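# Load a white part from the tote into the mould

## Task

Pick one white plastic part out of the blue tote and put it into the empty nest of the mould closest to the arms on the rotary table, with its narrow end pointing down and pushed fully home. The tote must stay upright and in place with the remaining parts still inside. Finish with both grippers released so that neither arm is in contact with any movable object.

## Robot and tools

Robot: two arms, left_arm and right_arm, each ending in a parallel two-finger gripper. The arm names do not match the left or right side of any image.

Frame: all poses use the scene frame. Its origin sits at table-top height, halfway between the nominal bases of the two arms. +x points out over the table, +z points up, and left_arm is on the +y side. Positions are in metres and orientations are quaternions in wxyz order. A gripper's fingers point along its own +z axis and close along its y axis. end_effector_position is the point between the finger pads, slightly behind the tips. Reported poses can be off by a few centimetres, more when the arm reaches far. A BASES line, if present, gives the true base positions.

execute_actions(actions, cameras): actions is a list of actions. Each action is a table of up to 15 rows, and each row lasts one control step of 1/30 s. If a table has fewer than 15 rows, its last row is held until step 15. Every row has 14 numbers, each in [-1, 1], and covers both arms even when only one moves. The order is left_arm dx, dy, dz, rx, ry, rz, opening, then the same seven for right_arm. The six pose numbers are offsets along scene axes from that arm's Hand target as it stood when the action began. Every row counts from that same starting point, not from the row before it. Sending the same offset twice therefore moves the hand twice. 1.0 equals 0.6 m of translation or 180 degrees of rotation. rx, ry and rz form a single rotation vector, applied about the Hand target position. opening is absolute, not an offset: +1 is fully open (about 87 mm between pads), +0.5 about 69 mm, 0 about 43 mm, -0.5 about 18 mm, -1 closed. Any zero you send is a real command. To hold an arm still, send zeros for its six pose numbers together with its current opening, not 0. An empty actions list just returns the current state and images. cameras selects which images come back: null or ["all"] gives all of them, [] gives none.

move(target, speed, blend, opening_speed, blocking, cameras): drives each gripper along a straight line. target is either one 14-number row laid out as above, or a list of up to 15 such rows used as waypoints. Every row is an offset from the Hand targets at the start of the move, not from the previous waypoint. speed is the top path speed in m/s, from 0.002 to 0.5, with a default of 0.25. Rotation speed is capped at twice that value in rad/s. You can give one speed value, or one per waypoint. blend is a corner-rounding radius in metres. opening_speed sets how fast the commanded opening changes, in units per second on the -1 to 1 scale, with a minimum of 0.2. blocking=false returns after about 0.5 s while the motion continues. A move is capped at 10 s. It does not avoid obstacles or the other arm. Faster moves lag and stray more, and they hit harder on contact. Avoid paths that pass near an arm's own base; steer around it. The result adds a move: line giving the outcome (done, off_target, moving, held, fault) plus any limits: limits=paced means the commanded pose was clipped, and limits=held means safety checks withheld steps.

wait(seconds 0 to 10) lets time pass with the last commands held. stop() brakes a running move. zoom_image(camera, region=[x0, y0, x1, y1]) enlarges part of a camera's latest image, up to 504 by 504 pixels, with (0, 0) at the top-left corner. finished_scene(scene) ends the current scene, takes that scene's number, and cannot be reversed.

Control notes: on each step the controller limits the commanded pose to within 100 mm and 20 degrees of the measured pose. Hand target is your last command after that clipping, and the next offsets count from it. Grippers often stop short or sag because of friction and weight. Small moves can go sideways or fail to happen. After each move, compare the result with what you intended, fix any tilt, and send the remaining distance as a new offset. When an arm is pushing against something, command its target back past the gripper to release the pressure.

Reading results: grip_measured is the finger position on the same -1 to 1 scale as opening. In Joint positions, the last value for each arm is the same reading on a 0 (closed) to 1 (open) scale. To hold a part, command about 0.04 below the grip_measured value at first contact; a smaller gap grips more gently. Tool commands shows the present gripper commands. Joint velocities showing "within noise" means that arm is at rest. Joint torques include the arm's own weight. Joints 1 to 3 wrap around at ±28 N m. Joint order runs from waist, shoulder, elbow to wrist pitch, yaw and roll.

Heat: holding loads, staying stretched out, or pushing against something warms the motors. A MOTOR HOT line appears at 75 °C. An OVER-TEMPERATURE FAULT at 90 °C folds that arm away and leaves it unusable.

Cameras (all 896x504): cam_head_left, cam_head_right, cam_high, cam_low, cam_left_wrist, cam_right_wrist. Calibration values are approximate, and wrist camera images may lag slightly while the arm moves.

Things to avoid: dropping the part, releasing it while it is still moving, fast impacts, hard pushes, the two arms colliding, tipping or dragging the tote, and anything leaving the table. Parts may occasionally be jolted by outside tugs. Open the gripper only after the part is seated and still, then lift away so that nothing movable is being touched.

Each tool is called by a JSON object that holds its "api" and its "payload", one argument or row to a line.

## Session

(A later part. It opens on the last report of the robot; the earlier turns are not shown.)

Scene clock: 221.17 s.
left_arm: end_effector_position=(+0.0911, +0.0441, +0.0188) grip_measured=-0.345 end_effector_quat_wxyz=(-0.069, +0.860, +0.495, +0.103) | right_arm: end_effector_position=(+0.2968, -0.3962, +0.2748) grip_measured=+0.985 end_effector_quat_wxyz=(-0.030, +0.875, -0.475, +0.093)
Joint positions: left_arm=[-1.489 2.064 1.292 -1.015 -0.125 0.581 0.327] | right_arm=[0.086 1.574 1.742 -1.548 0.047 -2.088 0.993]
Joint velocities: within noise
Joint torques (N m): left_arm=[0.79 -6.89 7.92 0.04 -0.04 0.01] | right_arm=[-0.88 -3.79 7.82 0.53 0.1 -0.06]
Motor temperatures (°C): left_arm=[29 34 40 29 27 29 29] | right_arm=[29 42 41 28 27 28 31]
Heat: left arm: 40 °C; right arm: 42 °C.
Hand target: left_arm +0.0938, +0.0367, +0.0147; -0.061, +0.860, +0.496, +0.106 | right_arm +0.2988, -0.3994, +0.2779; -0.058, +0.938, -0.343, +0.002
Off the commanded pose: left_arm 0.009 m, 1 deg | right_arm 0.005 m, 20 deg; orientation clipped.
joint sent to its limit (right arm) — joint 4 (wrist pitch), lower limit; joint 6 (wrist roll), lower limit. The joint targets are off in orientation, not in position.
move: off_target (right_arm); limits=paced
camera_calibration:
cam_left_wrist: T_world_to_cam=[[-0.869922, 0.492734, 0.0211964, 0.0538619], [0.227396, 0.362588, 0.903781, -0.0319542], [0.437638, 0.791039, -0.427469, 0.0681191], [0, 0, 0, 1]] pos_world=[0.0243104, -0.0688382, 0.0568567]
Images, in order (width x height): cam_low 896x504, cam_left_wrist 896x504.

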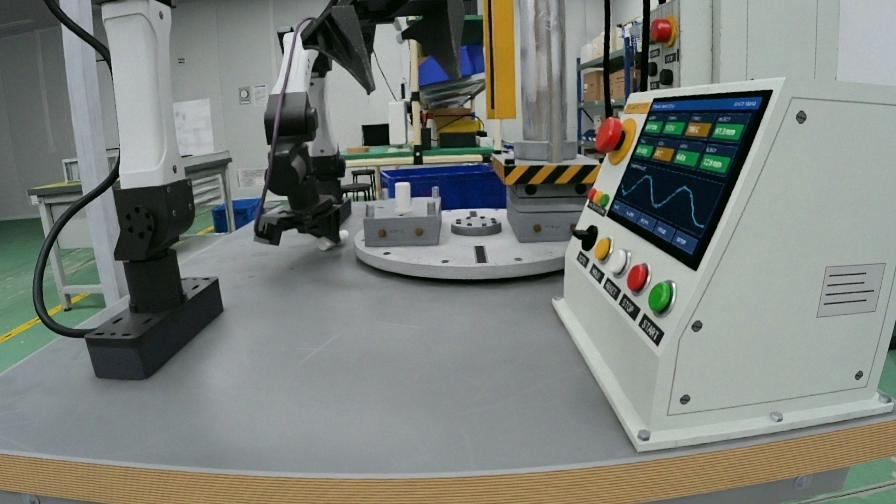

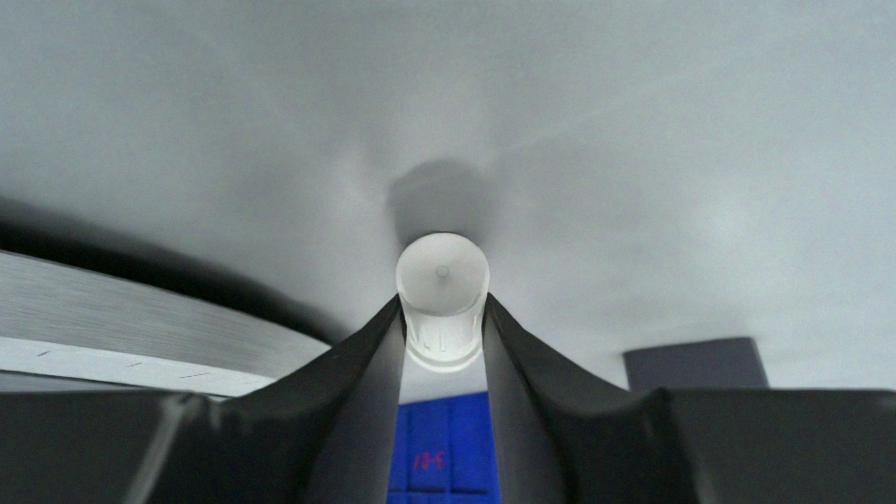

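{"api": "move", "payload": {
  "target": [
    [0,0,0.35,0,0,0,-0.55,0,0,0,0,0,0,1],
    [0.247,0.024,0.34,-0.504,0.135,0.128,-0.55,0,0,0,0,0,0,1]
  ],
  "blend": 0.03,
  "speed": 0.17
}}

{"api": "zoom_image", "payload": {
  "camera": "cam_low",
  "region": [320, 110, 460, 250]
}}

Scene clock: 254.83 s.
left_arm: end_effector_position=(+0.2443, +0.0494, +0.2163) grip_measured=-0.345 end_effector_quat_wxyz=(+0.446, +0.547, +0.551, -0.446) | right_arm: end_effector_position=(+0.2968, -0.3962, +0.2748) grip_measured=+0.985 end_effector_quat_wxyz=(-0.030, +0.875, -0.475, +0.093)
Joint positions: left_arm=[-0.434 1.225 0.706 0.071 1.079 0.398 0.327] | right_arm=[0.086 1.574 1.742 -1.548 0.047 -2.088 0.993]
Joint velocities: within noise
Joint torques (N m): left_arm=[1.25 -4.7 7.16 1.63 0.51 -0.08] | right_arm=[-0.69 -3.78 7.77 0.52 0.1 -0.08]
Motor temperatures (°C): left_arm=[29 36 41 29 27 29 29] | right_arm=[29 42 42 28 27 28 31]
Heat: left arm: 41 °C; right arm: 42 °C.
Hand target: left_arm +0.2420, +0.0511, +0.2186; +0.450, +0.546, +0.546, -0.450 | right_arm +0.2988, -0.3994, +0.2779; -0.058, +0.938, -0.343, +0.002
Off the commanded pose: left_arm 0.004 m, 1 deg | right_arm 0.005 m, 20 deg; orientation clipped.
joint sent to its limit (right arm) — joint 4 (wrist pitch), lower limit; joint 6 (wrist roll), lower limit. The joint targets are off in orientation, not in position.
move: off_target (right_arm); limits=paced
camera_calibration:
cam_left_wrist: T_world_to_cam=[[-0.999941, 0.00213267, 0.0106722, 0.238537], [-0.00308167, 0.884995, -0.465591, 0.0794468], [-0.0104378, -0.465596, -0.884936, 0.351817], [0, 0, 0, 1]] pos_world=[0.24244, 0.0929859, 0.345779]
cam_right_wrist: T_world_to_cam=[[0.818652, 0.553088, 0.154606, -0.070402], [0.202404, -0.529812, 0.823609, -0.470982], [0.53744, -0.642956, -0.545679, -0.122701], [0, 0, 0, 1]] pos_world=[0.218908, -0.289485, 0.331834]

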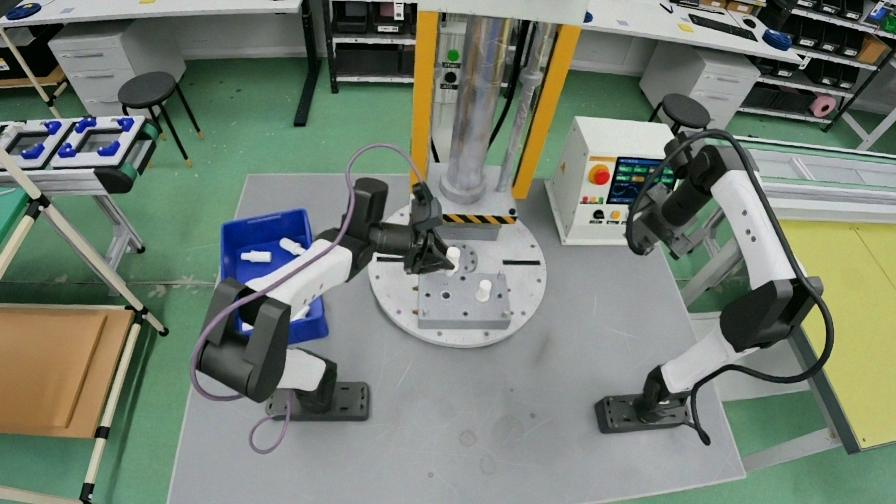

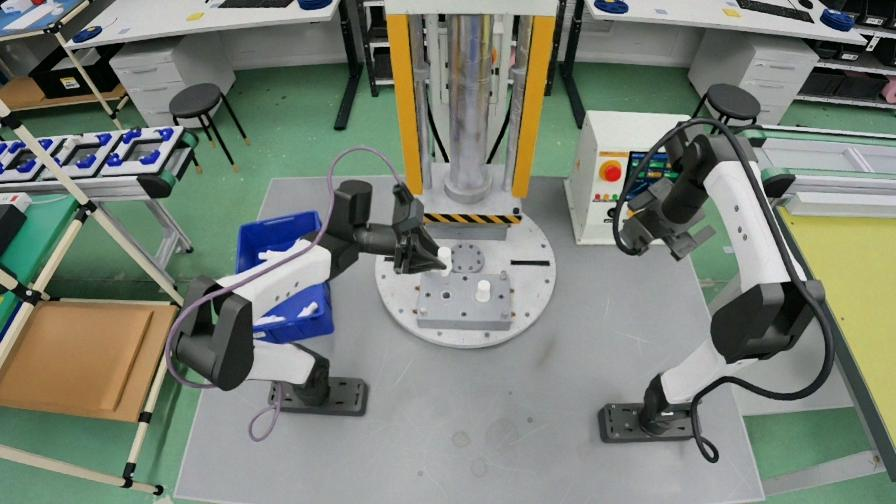

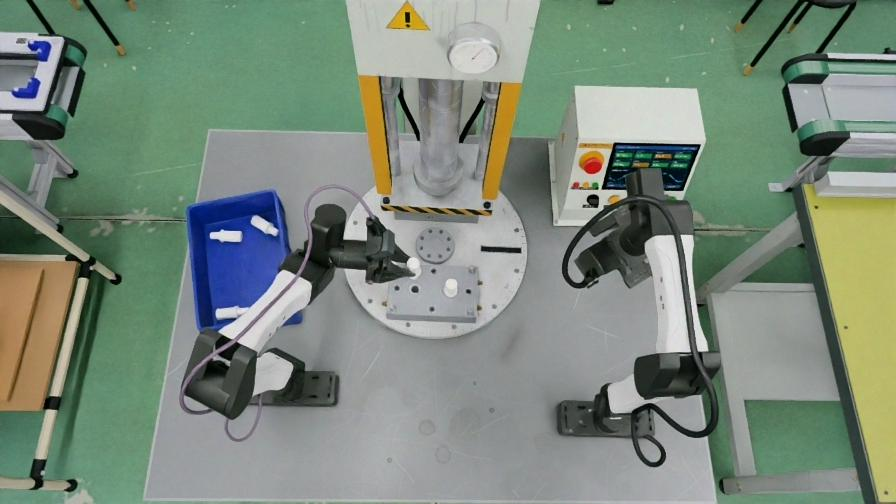

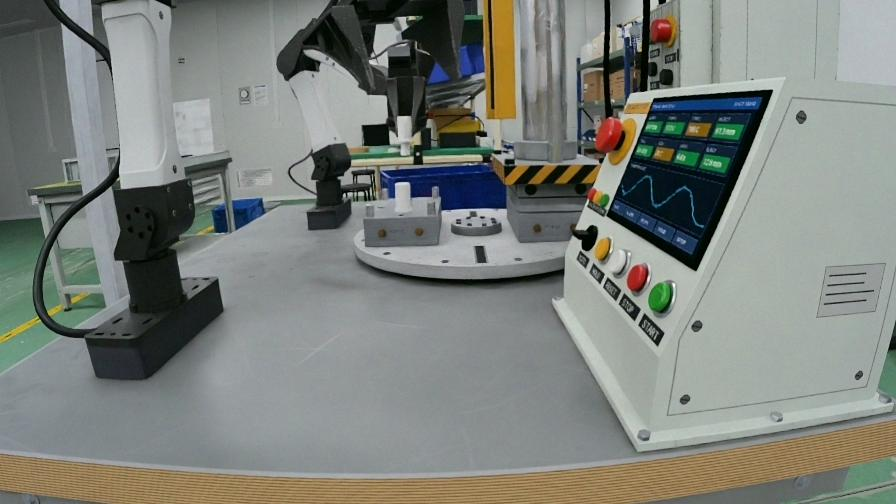

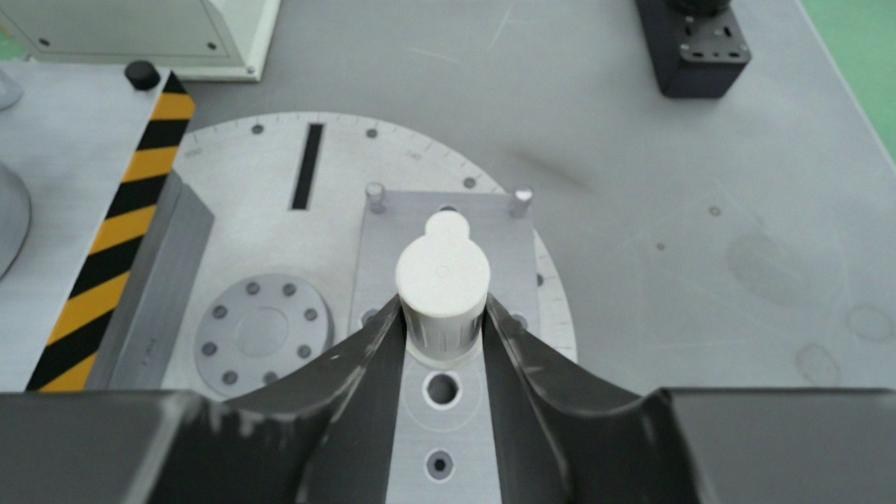

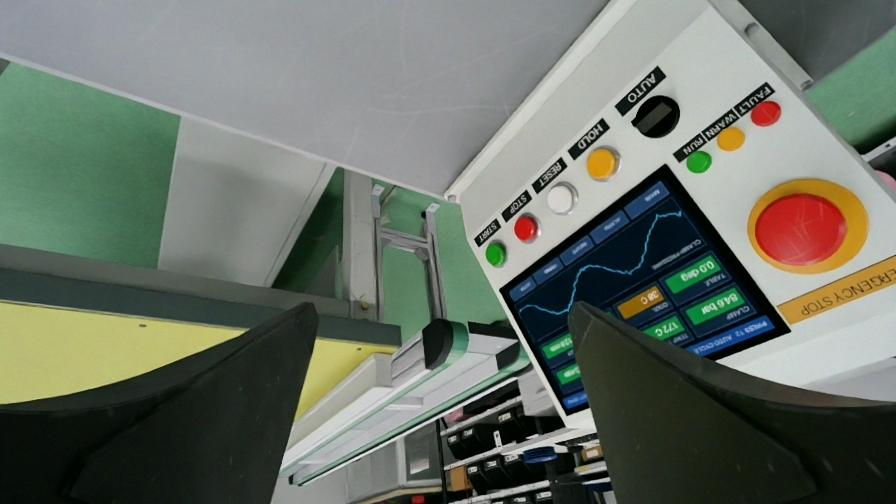

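Scaled by 3.600 from the camera's 896x504 image, which has a finer 1280x720 frame.

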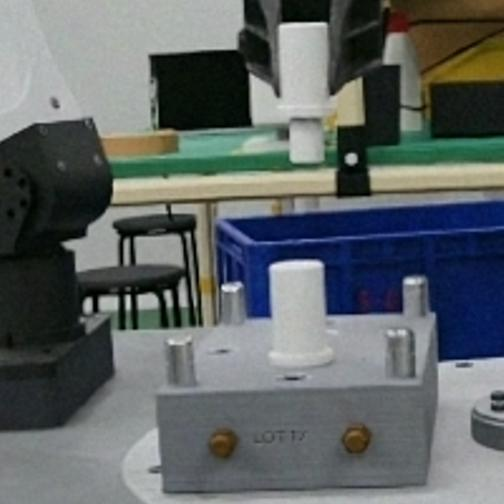

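{"api": "zoom_image", "payload": {
  "camera": "cam_head_right",
  "region": [400, 230, 520, 340]
}}

{"api": "zoom_image", "payload": {
  "camera": "cam_head_left",
  "region": [400, 230, 520, 340]
}}

Scaled by 4.200 from the camera's 896x504 image, which has a finer 1280x720 frame.

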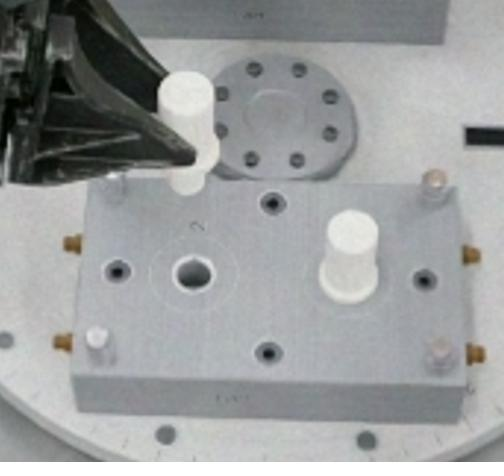

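Scaled by 4.200 from the camera's 896x504 image, which has a finer 1280x720 frame.

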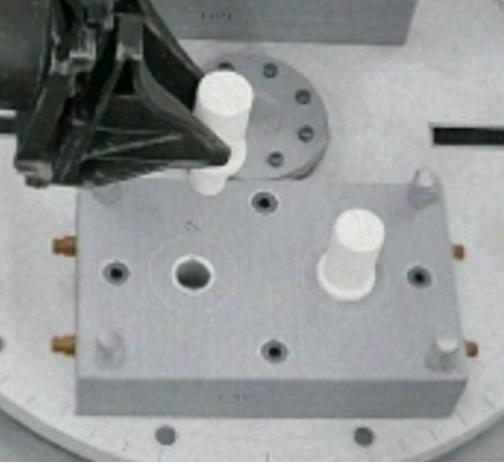

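{"api": "move", "payload": {
  "target": [0.002,-0.007,-0.127,0,0,0,-0.5,0,0,0,0,0,0,1],
  "speed": 0.08,
  "cameras": ["cam_left_wrist","cam_head_right","cam_head_left","cam_low"]
}}

{"api": "zoom_image", "payload": {
  "camera": "cam_head_right",
  "region": [400, 230, 520, 340]
}}

{"api": "zoom_image", "payload": {
  "camera": "cam_low",
  "region": [350, 140, 450, 250]
}}

{"api": "zoom_image", "payload": {
  "camera": "cam_left_wrist",
  "region": [340, 210, 580, 504]
}}

Scene clock: 288.77 s.
left_arm: end_effector_position=(+0.2470, +0.0478, +0.1479) grip_measured=-0.345 end_effector_quat_wxyz=(+0.457, +0.547, +0.543, -0.444) | right_arm: end_effector_position=(+0.2968, -0.3962, +0.2748) grip_measured=+0.985 end_effector_quat_wxyz=(-0.030, +0.875, -0.475, +0.093)
Joint positions: left_arm=[-0.434 1.393 0.494 0.488 1.079 0.385 0.327] | right_arm=[0.086 1.574 1.742 -1.548 0.047 -2.088 0.993]
Joint velocities: within noise
Joint torques (N m): left_arm=[0.17 -3.26 6.12 1.67 0.35 -0.08] | right_arm=[-0.65 -3.88 7.88 0.54 0.1 -0.09]
Motor temperatures (°C): left_arm=[29 35 41 32 28 29 29] | right_arm=[29 41 42 28 27 28 31]
Heat: left arm: 41 °C; right arm: 42 °C.
Hand target: left_arm +0.2432, +0.0469, +0.1424; +0.450, +0.546, +0.545, -0.450 | right_arm +0.2988, -0.3994, +0.2779; -0.058, +0.938, -0.343, +0.002
Off the commanded pose: left_arm 0.007 m, 1 deg | right_arm 0.005 m, 20 deg; orientation clipped.
joint sent to its limit (right arm) — joint 4 (wrist pitch), lower limit; joint 6 (wrist roll), lower limit. The joint targets are off in orientation, not in position.
move: off_target (right_arm); limits=paced
camera_calibration:
cam_left_wrist: T_world_to_cam=[[-0.999951, -0.0000653127, -0.00993713, 0.245096], [0.00471128, 0.877337, -0.479852, 0.049576], [0.00874955, -0.479875, -0.877293, 0.285427], [0, 0, 0, 1]] pos_world=[0.242353, 0.0934905, 0.276628]
Images, in order (width x height): cam_head_left 896x504, cam_head_right 896x504, cam_low 896x504, cam_left_wrist 896x504.

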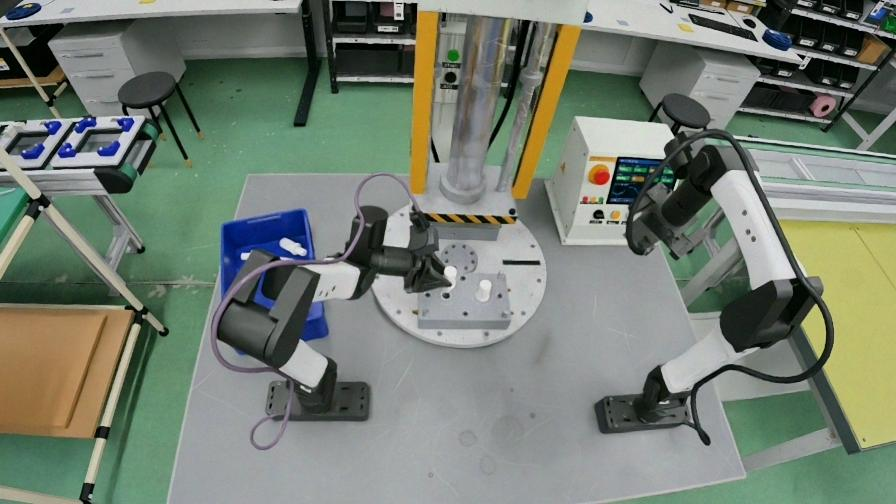

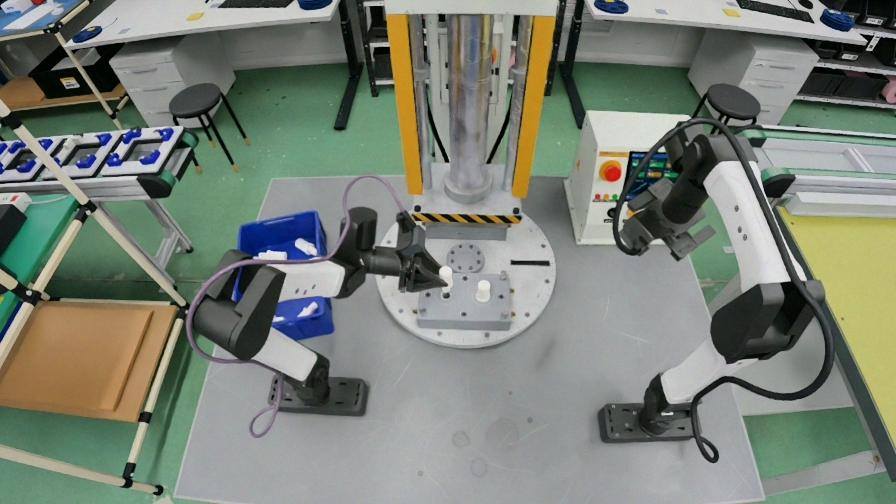

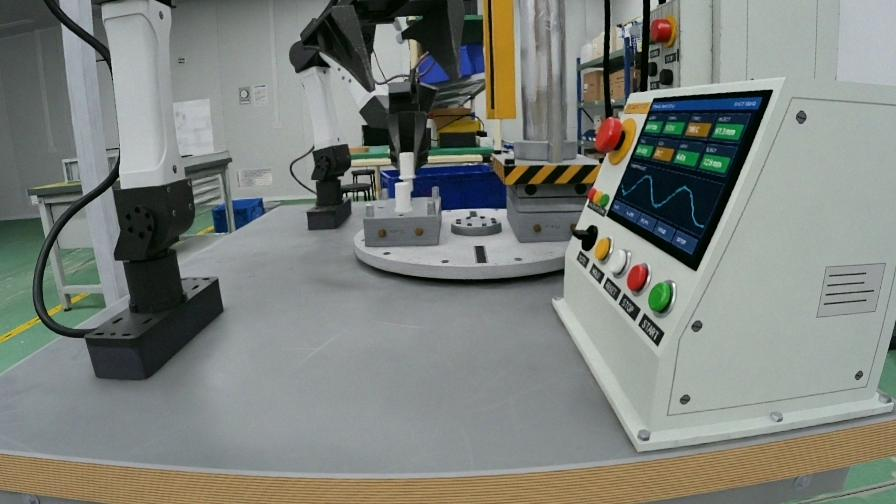

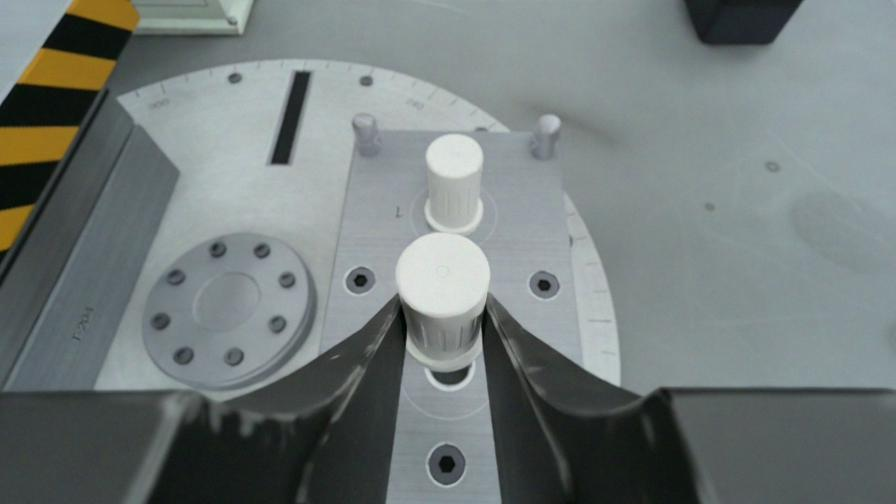

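Scaled by 4.200 from the camera's 896x504 image, which has a finer 1280x720 frame.

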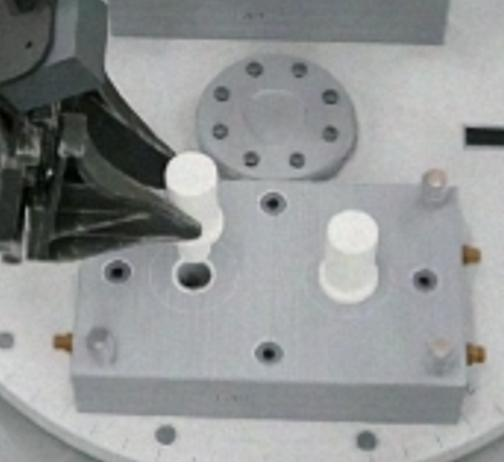

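Scaled by 4.582 from the camera's 896x504 image, which has a finer 1280x720 frame.

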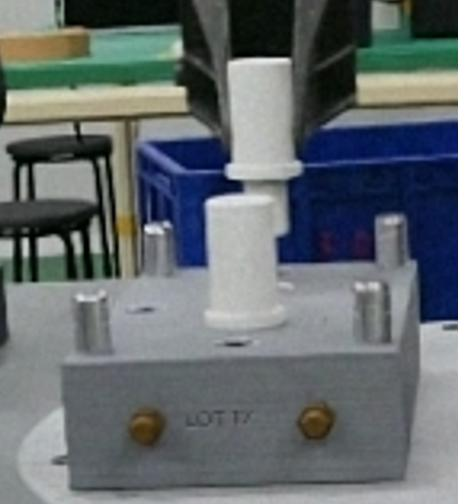

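Scaled by 1.714 from the camera's 896x504 image, which has a finer 1280x720 frame.

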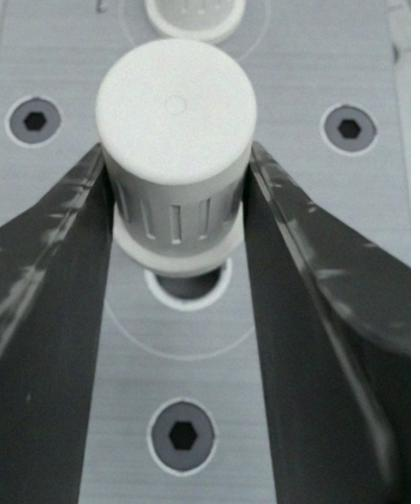

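{"api": "move", "payload": {
  "target": [-0.005,0.002,-0.023,0,0,0,-0.5,0,0,0,0,0,0,1],
  "speed": 0.04,
  "cameras": ["cam_left_wrist","cam_head_right","cam_low"]
}}

{"api": "zoom_image", "payload": {
  "camera": "cam_head_right",
  "region": [420, 260, 480, 310]
}}

{"api": "zoom_image", "payload": {
  "camera": "cam_left_wrist",
  "region": [340, 210, 580, 504]
}}

Scene clock: 305.80 s.
left_arm: end_effector_position=(+0.2442, +0.0491, +0.1340) grip_measured=-0.345 end_effector_quat_wxyz=(+0.457, +0.547, +0.543, -0.444) | right_arm: end_effector_position=(+0.2968, -0.3962, +0.2748) grip_measured=+0.985 end_effector_quat_wxyz=(-0.030, +0.875, -0.475, +0.093)
Joint positions: left_arm=[-0.434 1.432 0.452 0.57 1.079 0.384 0.327] | right_arm=[0.086 1.574 1.742 -1.548 0.047 -2.088 0.993]
Joint velocities: within noise
Joint torques (N m): left_arm=[0.1 -3.26 5.87 1.7 0.34 -0.07] | right_arm=[-0.75 -3.79 7.77 0.5 0.08 -0.1]
Motor temperatures (°C): left_arm=[29 34 41 33 27 29 30] | right_arm=[29 41 43 28 27 28 31]
Heat: left arm: 41 °C; right arm: 43 °C.
Hand target: left_arm +0.2402, +0.0480, +0.1288; +0.450, +0.546, +0.545, -0.450 | right_arm +0.2988, -0.3994, +0.2779; -0.058, +0.938, -0.343, +0.002
Off the commanded pose: left_arm 0.007 m, 1 deg | right_arm 0.005 m, 20 deg; orientation clipped.
joint sent to its limit (right arm) — joint 4 (wrist pitch), lower limit; joint 6 (wrist roll), lower limit. The joint targets are off in orientation, not in position.
move: off_target (right_arm); limits=paced
camera_calibration:
cam_left_wrist: T_world_to_cam=[[-0.999955, -0.00028428, -0.00950143, 0.242183], [0.00431297, 0.877174, -0.480153, 0.041914], [0.00847091, -0.480172, -0.877134, 0.273886], [0, 0, 0, 1]] pos_world=[0.239672, 0.0948154, 0.262661]
Images, in order (width x height): cam_head_right 896x504, cam_low 896x504, cam_left_wrist 896x504.

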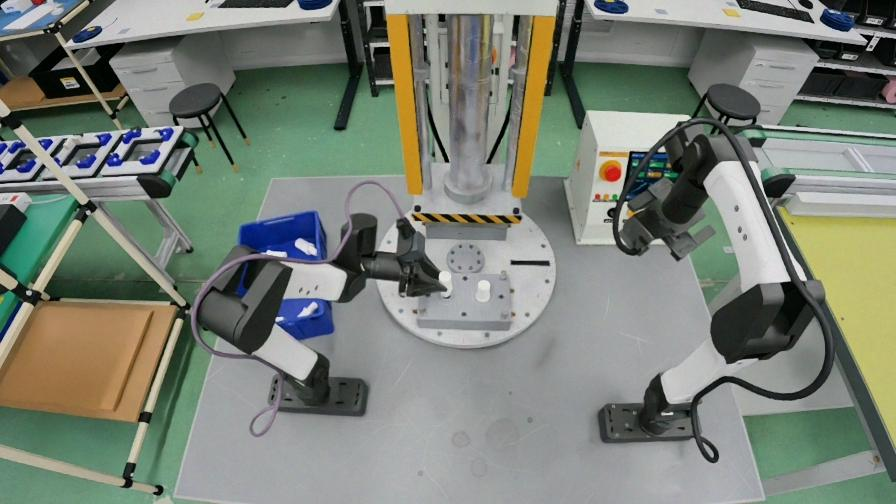

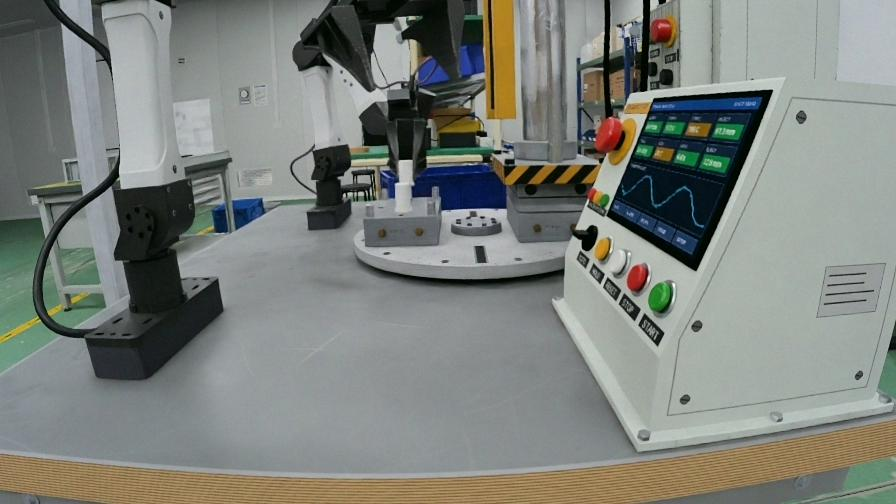

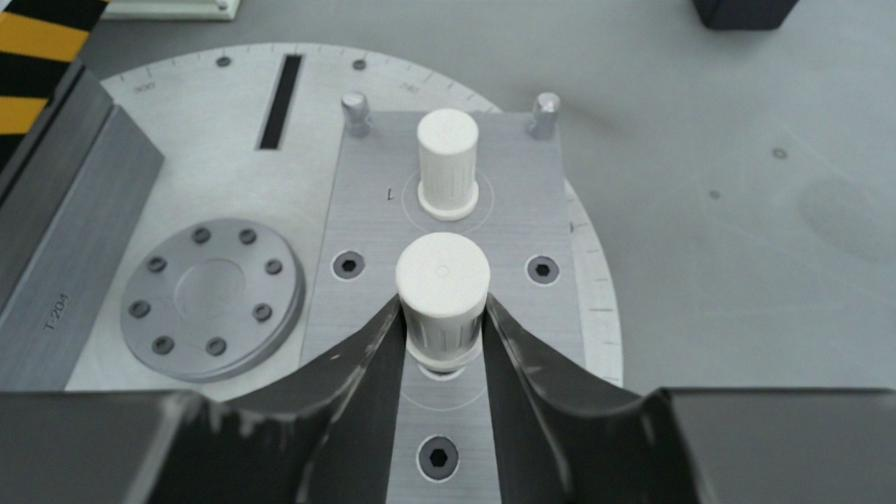

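Scaled by 8.400 from the camera's 896x504 image, which has a finer 1280x720 frame.

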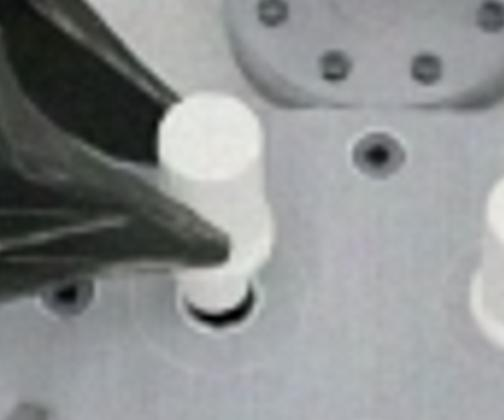

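Scaled by 1.714 from the camera's 896x504 image, which has a finer 1280x720 frame.

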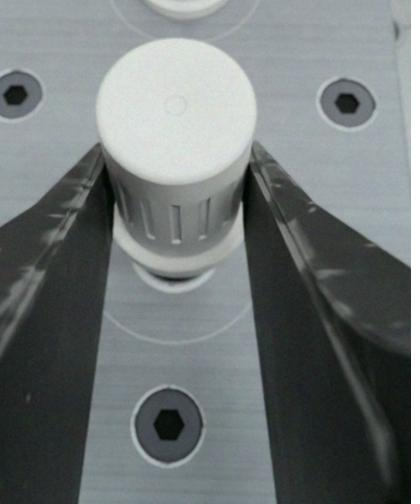

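{"api": "move", "payload": {
  "target": [0.0015,-0.0005,-0.027,0,0,0,-0.4,0,0,0,0,0,0,1],
  "speed": 0.03,
  "cameras": ["cam_left_wrist","cam_head_right","cam_low"]
}}

{"api": "zoom_image", "payload": {
  "camera": "cam_head_right",
  "region": [420, 260, 480, 310]
}}

{"api": "zoom_image", "payload": {
  "camera": "cam_left_wrist",
  "region": [340, 210, 580, 504]
}}

Scene clock: 314.53 s.
left_arm: end_effector_position=(+0.2454, +0.0485, +0.1180) grip_measured=-0.345 end_effector_quat_wxyz=(+0.457, +0.547, +0.542, -0.444) | right_arm: end_effector_position=(+0.2968, -0.3962, +0.2748) grip_measured=+0.985 end_effector_quat_wxyz=(-0.030, +0.875, -0.475, +0.093)
Joint positions: left_arm=[-0.434 1.507 0.424 0.675 1.08 0.384 0.327] | right_arm=[0.086 1.574 1.742 -1.548 0.047 -2.088 0.993]
Joint velocities: within noise
Joint torques (N m): left_arm=[0.14 -3.47 5.38 1.66 0.34 -0.07] | right_arm=[-0.7 -3.82 7.83 0.54 0.11 -0.1]
Motor temperatures (°C): left_arm=[29 33 40 33 27 29 30] | right_arm=[29 41 43 28 27 28 31]
Heat: left arm: 40 °C; right arm: 43 °C.
Hand target: left_arm +0.2411, +0.0478, +0.1125; +0.450, +0.546, +0.545, -0.450 | right_arm +0.2988, -0.3994, +0.2779; -0.058, +0.938, -0.343, +0.002
Off the commanded pose: left_arm 0.007 m, 1 deg | right_arm 0.005 m, 20 deg; orientation clipped.
joint sent to its limit (right arm) — joint 4 (wrist pitch), lower limit; joint 6 (wrist roll), lower limit. The joint targets are off in orientation, not in position.
move: off_target (right_arm); limits=paced
camera_calibration:
cam_left_wrist: T_world_to_cam=[[-0.999942, 0.00040607, -0.0107467, 0.243292], [0.00552509, 0.876723, -0.480964, 0.0346083], [0.00922653, -0.480996, -0.876674, 0.259352], [0, 0, 0, 1]] pos_world=[0.240693, 0.0943067, 0.246627]
Images, in order (width x height): cam_head_right 896x504, cam_low 896x504, cam_left_wrist 896x504.

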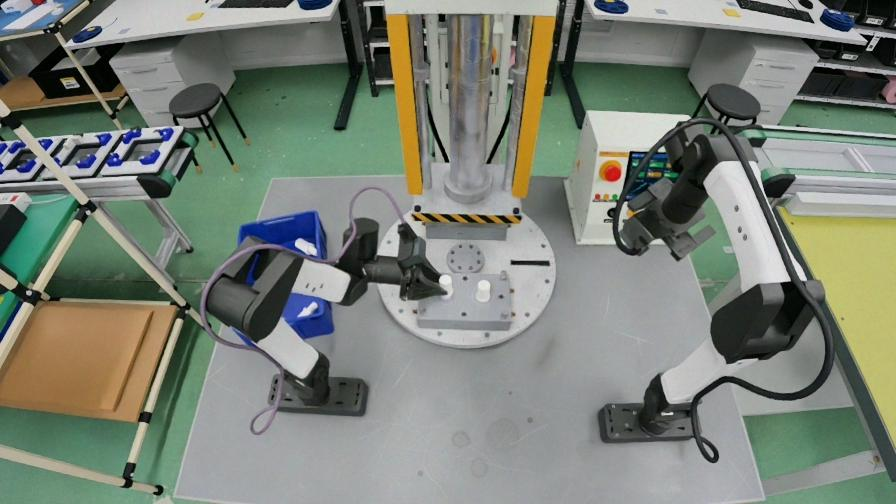

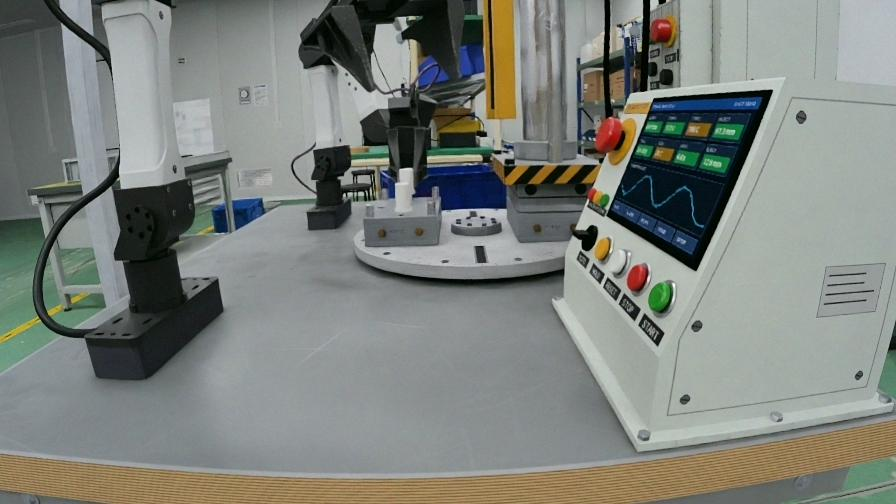

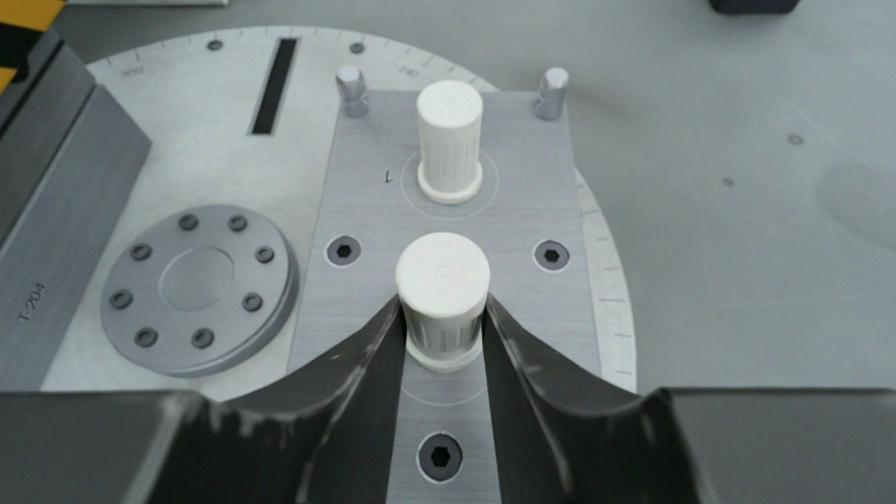

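Scaled by 8.400 from the camera's 896x504 image, which has a finer 1280x720 frame.

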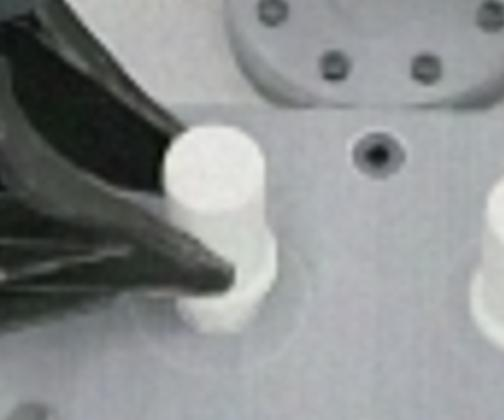

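Scaled by 1.714 from the camera's 896x504 image, which has a finer 1280x720 frame.

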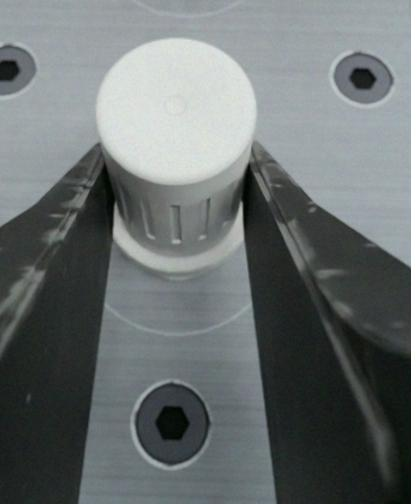

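{"api": "move", "payload": {
  "target": [0,0,-0.03,0,0,0,-0.4,0,0,0,0,0,0,1],
  "speed": 0.03,
  "cameras": ["cam_left_wrist","cam_head_right","cam_low"]
}}

{"api": "zoom_image", "payload": {
  "camera": "cam_head_right",
  "region": [420, 260, 500, 320]
}}

{"api": "zoom_image", "payload": {
  "camera": "cam_left_wrist",
  "region": [340, 210, 580, 504]
}}

Scene clock: 323.40 s.
left_arm: end_effector_position=(+0.2460, +0.0482, +0.1004) grip_measured=-0.345 end_effector_quat_wxyz=(+0.458, +0.548, +0.541, -0.444) | right_arm: end_effector_position=(+0.2968, -0.3962, +0.2748) grip_measured=+0.985 end_effector_quat_wxyz=(-0.030, +0.875, -0.475, +0.093)
Joint positions: left_arm=[-0.434 1.597 0.396 0.796 1.08 0.384 0.327] | right_arm=[0.086 1.574 1.742 -1.548 0.047 -2.088 0.993]
Joint velocities: within noise
Joint torques (N m): left_arm=[0.16 -3.63 4.77 1.64 0.34 -0.06] | right_arm=[-0.83 -3.88 7.79 0.53 0.1 -0.11]
Motor temperatures (°C): left_arm=[29 33 40 33 27 29 30] | right_arm=[29 41 43 28 27 28 31]
Heat: left arm: 40 °C; right arm: 43 °C.
Hand target: left_arm +0.2411, +0.0478, +0.0944; +0.450, +0.546, +0.546, -0.450 | right_arm +0.2988, -0.3994, +0.2779; -0.058, +0.938, -0.343, +0.002
Off the commanded pose: left_arm 0.008 m, 1 deg | right_arm 0.005 m, 20 deg; orientation clipped.
joint sent to its limit (right arm) — joint 4 (wrist pitch), lower limit; joint 6 (wrist roll), lower limit. The joint targets are off in orientation, not in position.
move: off_target (right_arm); limits=paced
camera_calibration:
cam_left_wrist: T_world_to_cam=[[-0.999909, 0.000316897, -0.0134692, 0.244], [0.00677372, 0.876008, -0.48225, 0.0262886], [0.0116463, -0.482297, -0.87593, 0.243202], [0, 0, 0, 1]] pos_world=[0.240967, 0.0941895, 0.228992]
Images, in order (width x height): cam_head_right 896x504, cam_low 896x504, cam_left_wrist 896x504.

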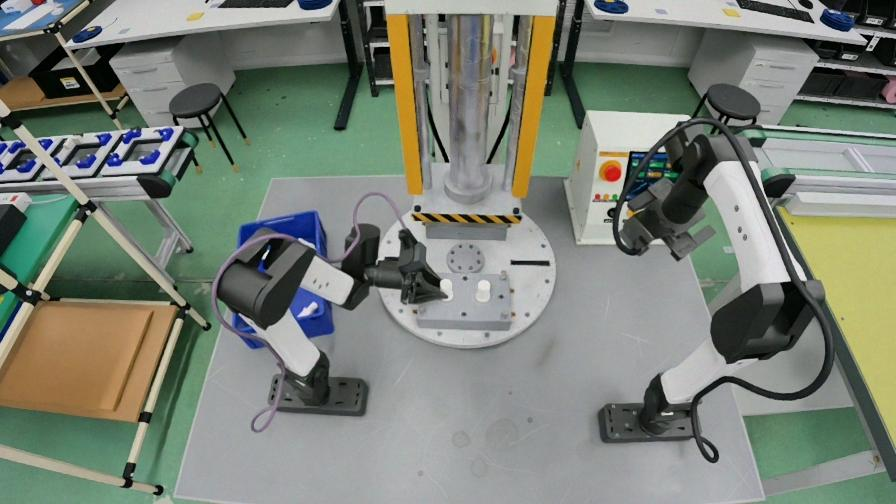

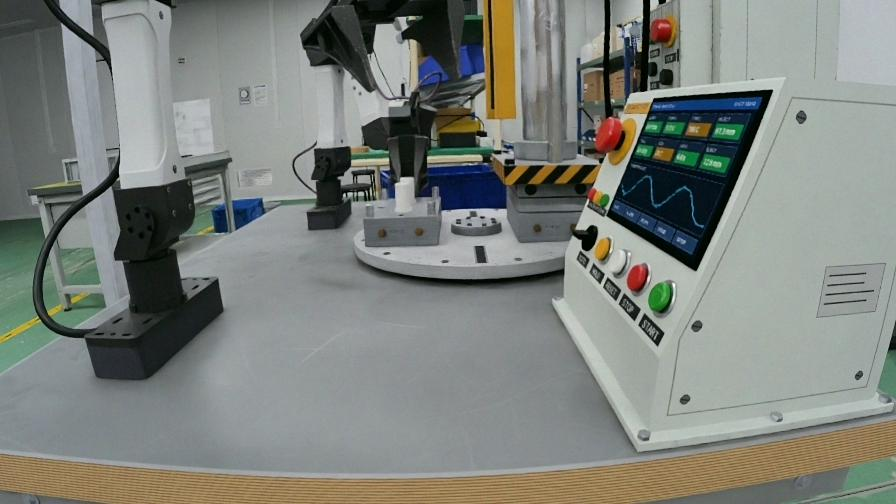

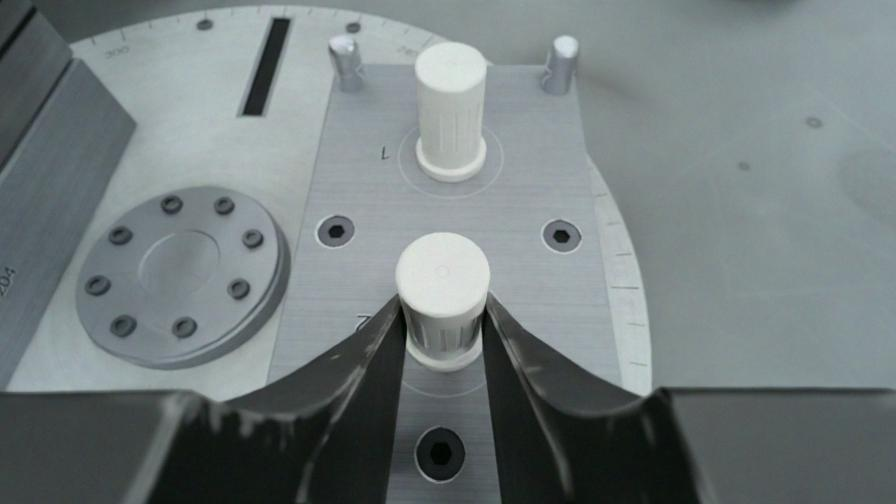

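Scaled by 6.300 from the camera's 896x504 image, which has a finer 1280x720 frame.

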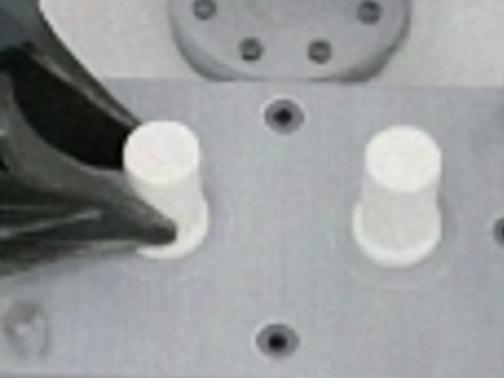

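Scaled by 1.714 from the camera's 896x504 image, which has a finer 1280x720 frame.

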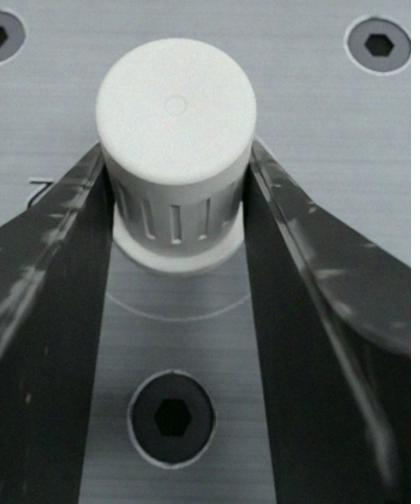

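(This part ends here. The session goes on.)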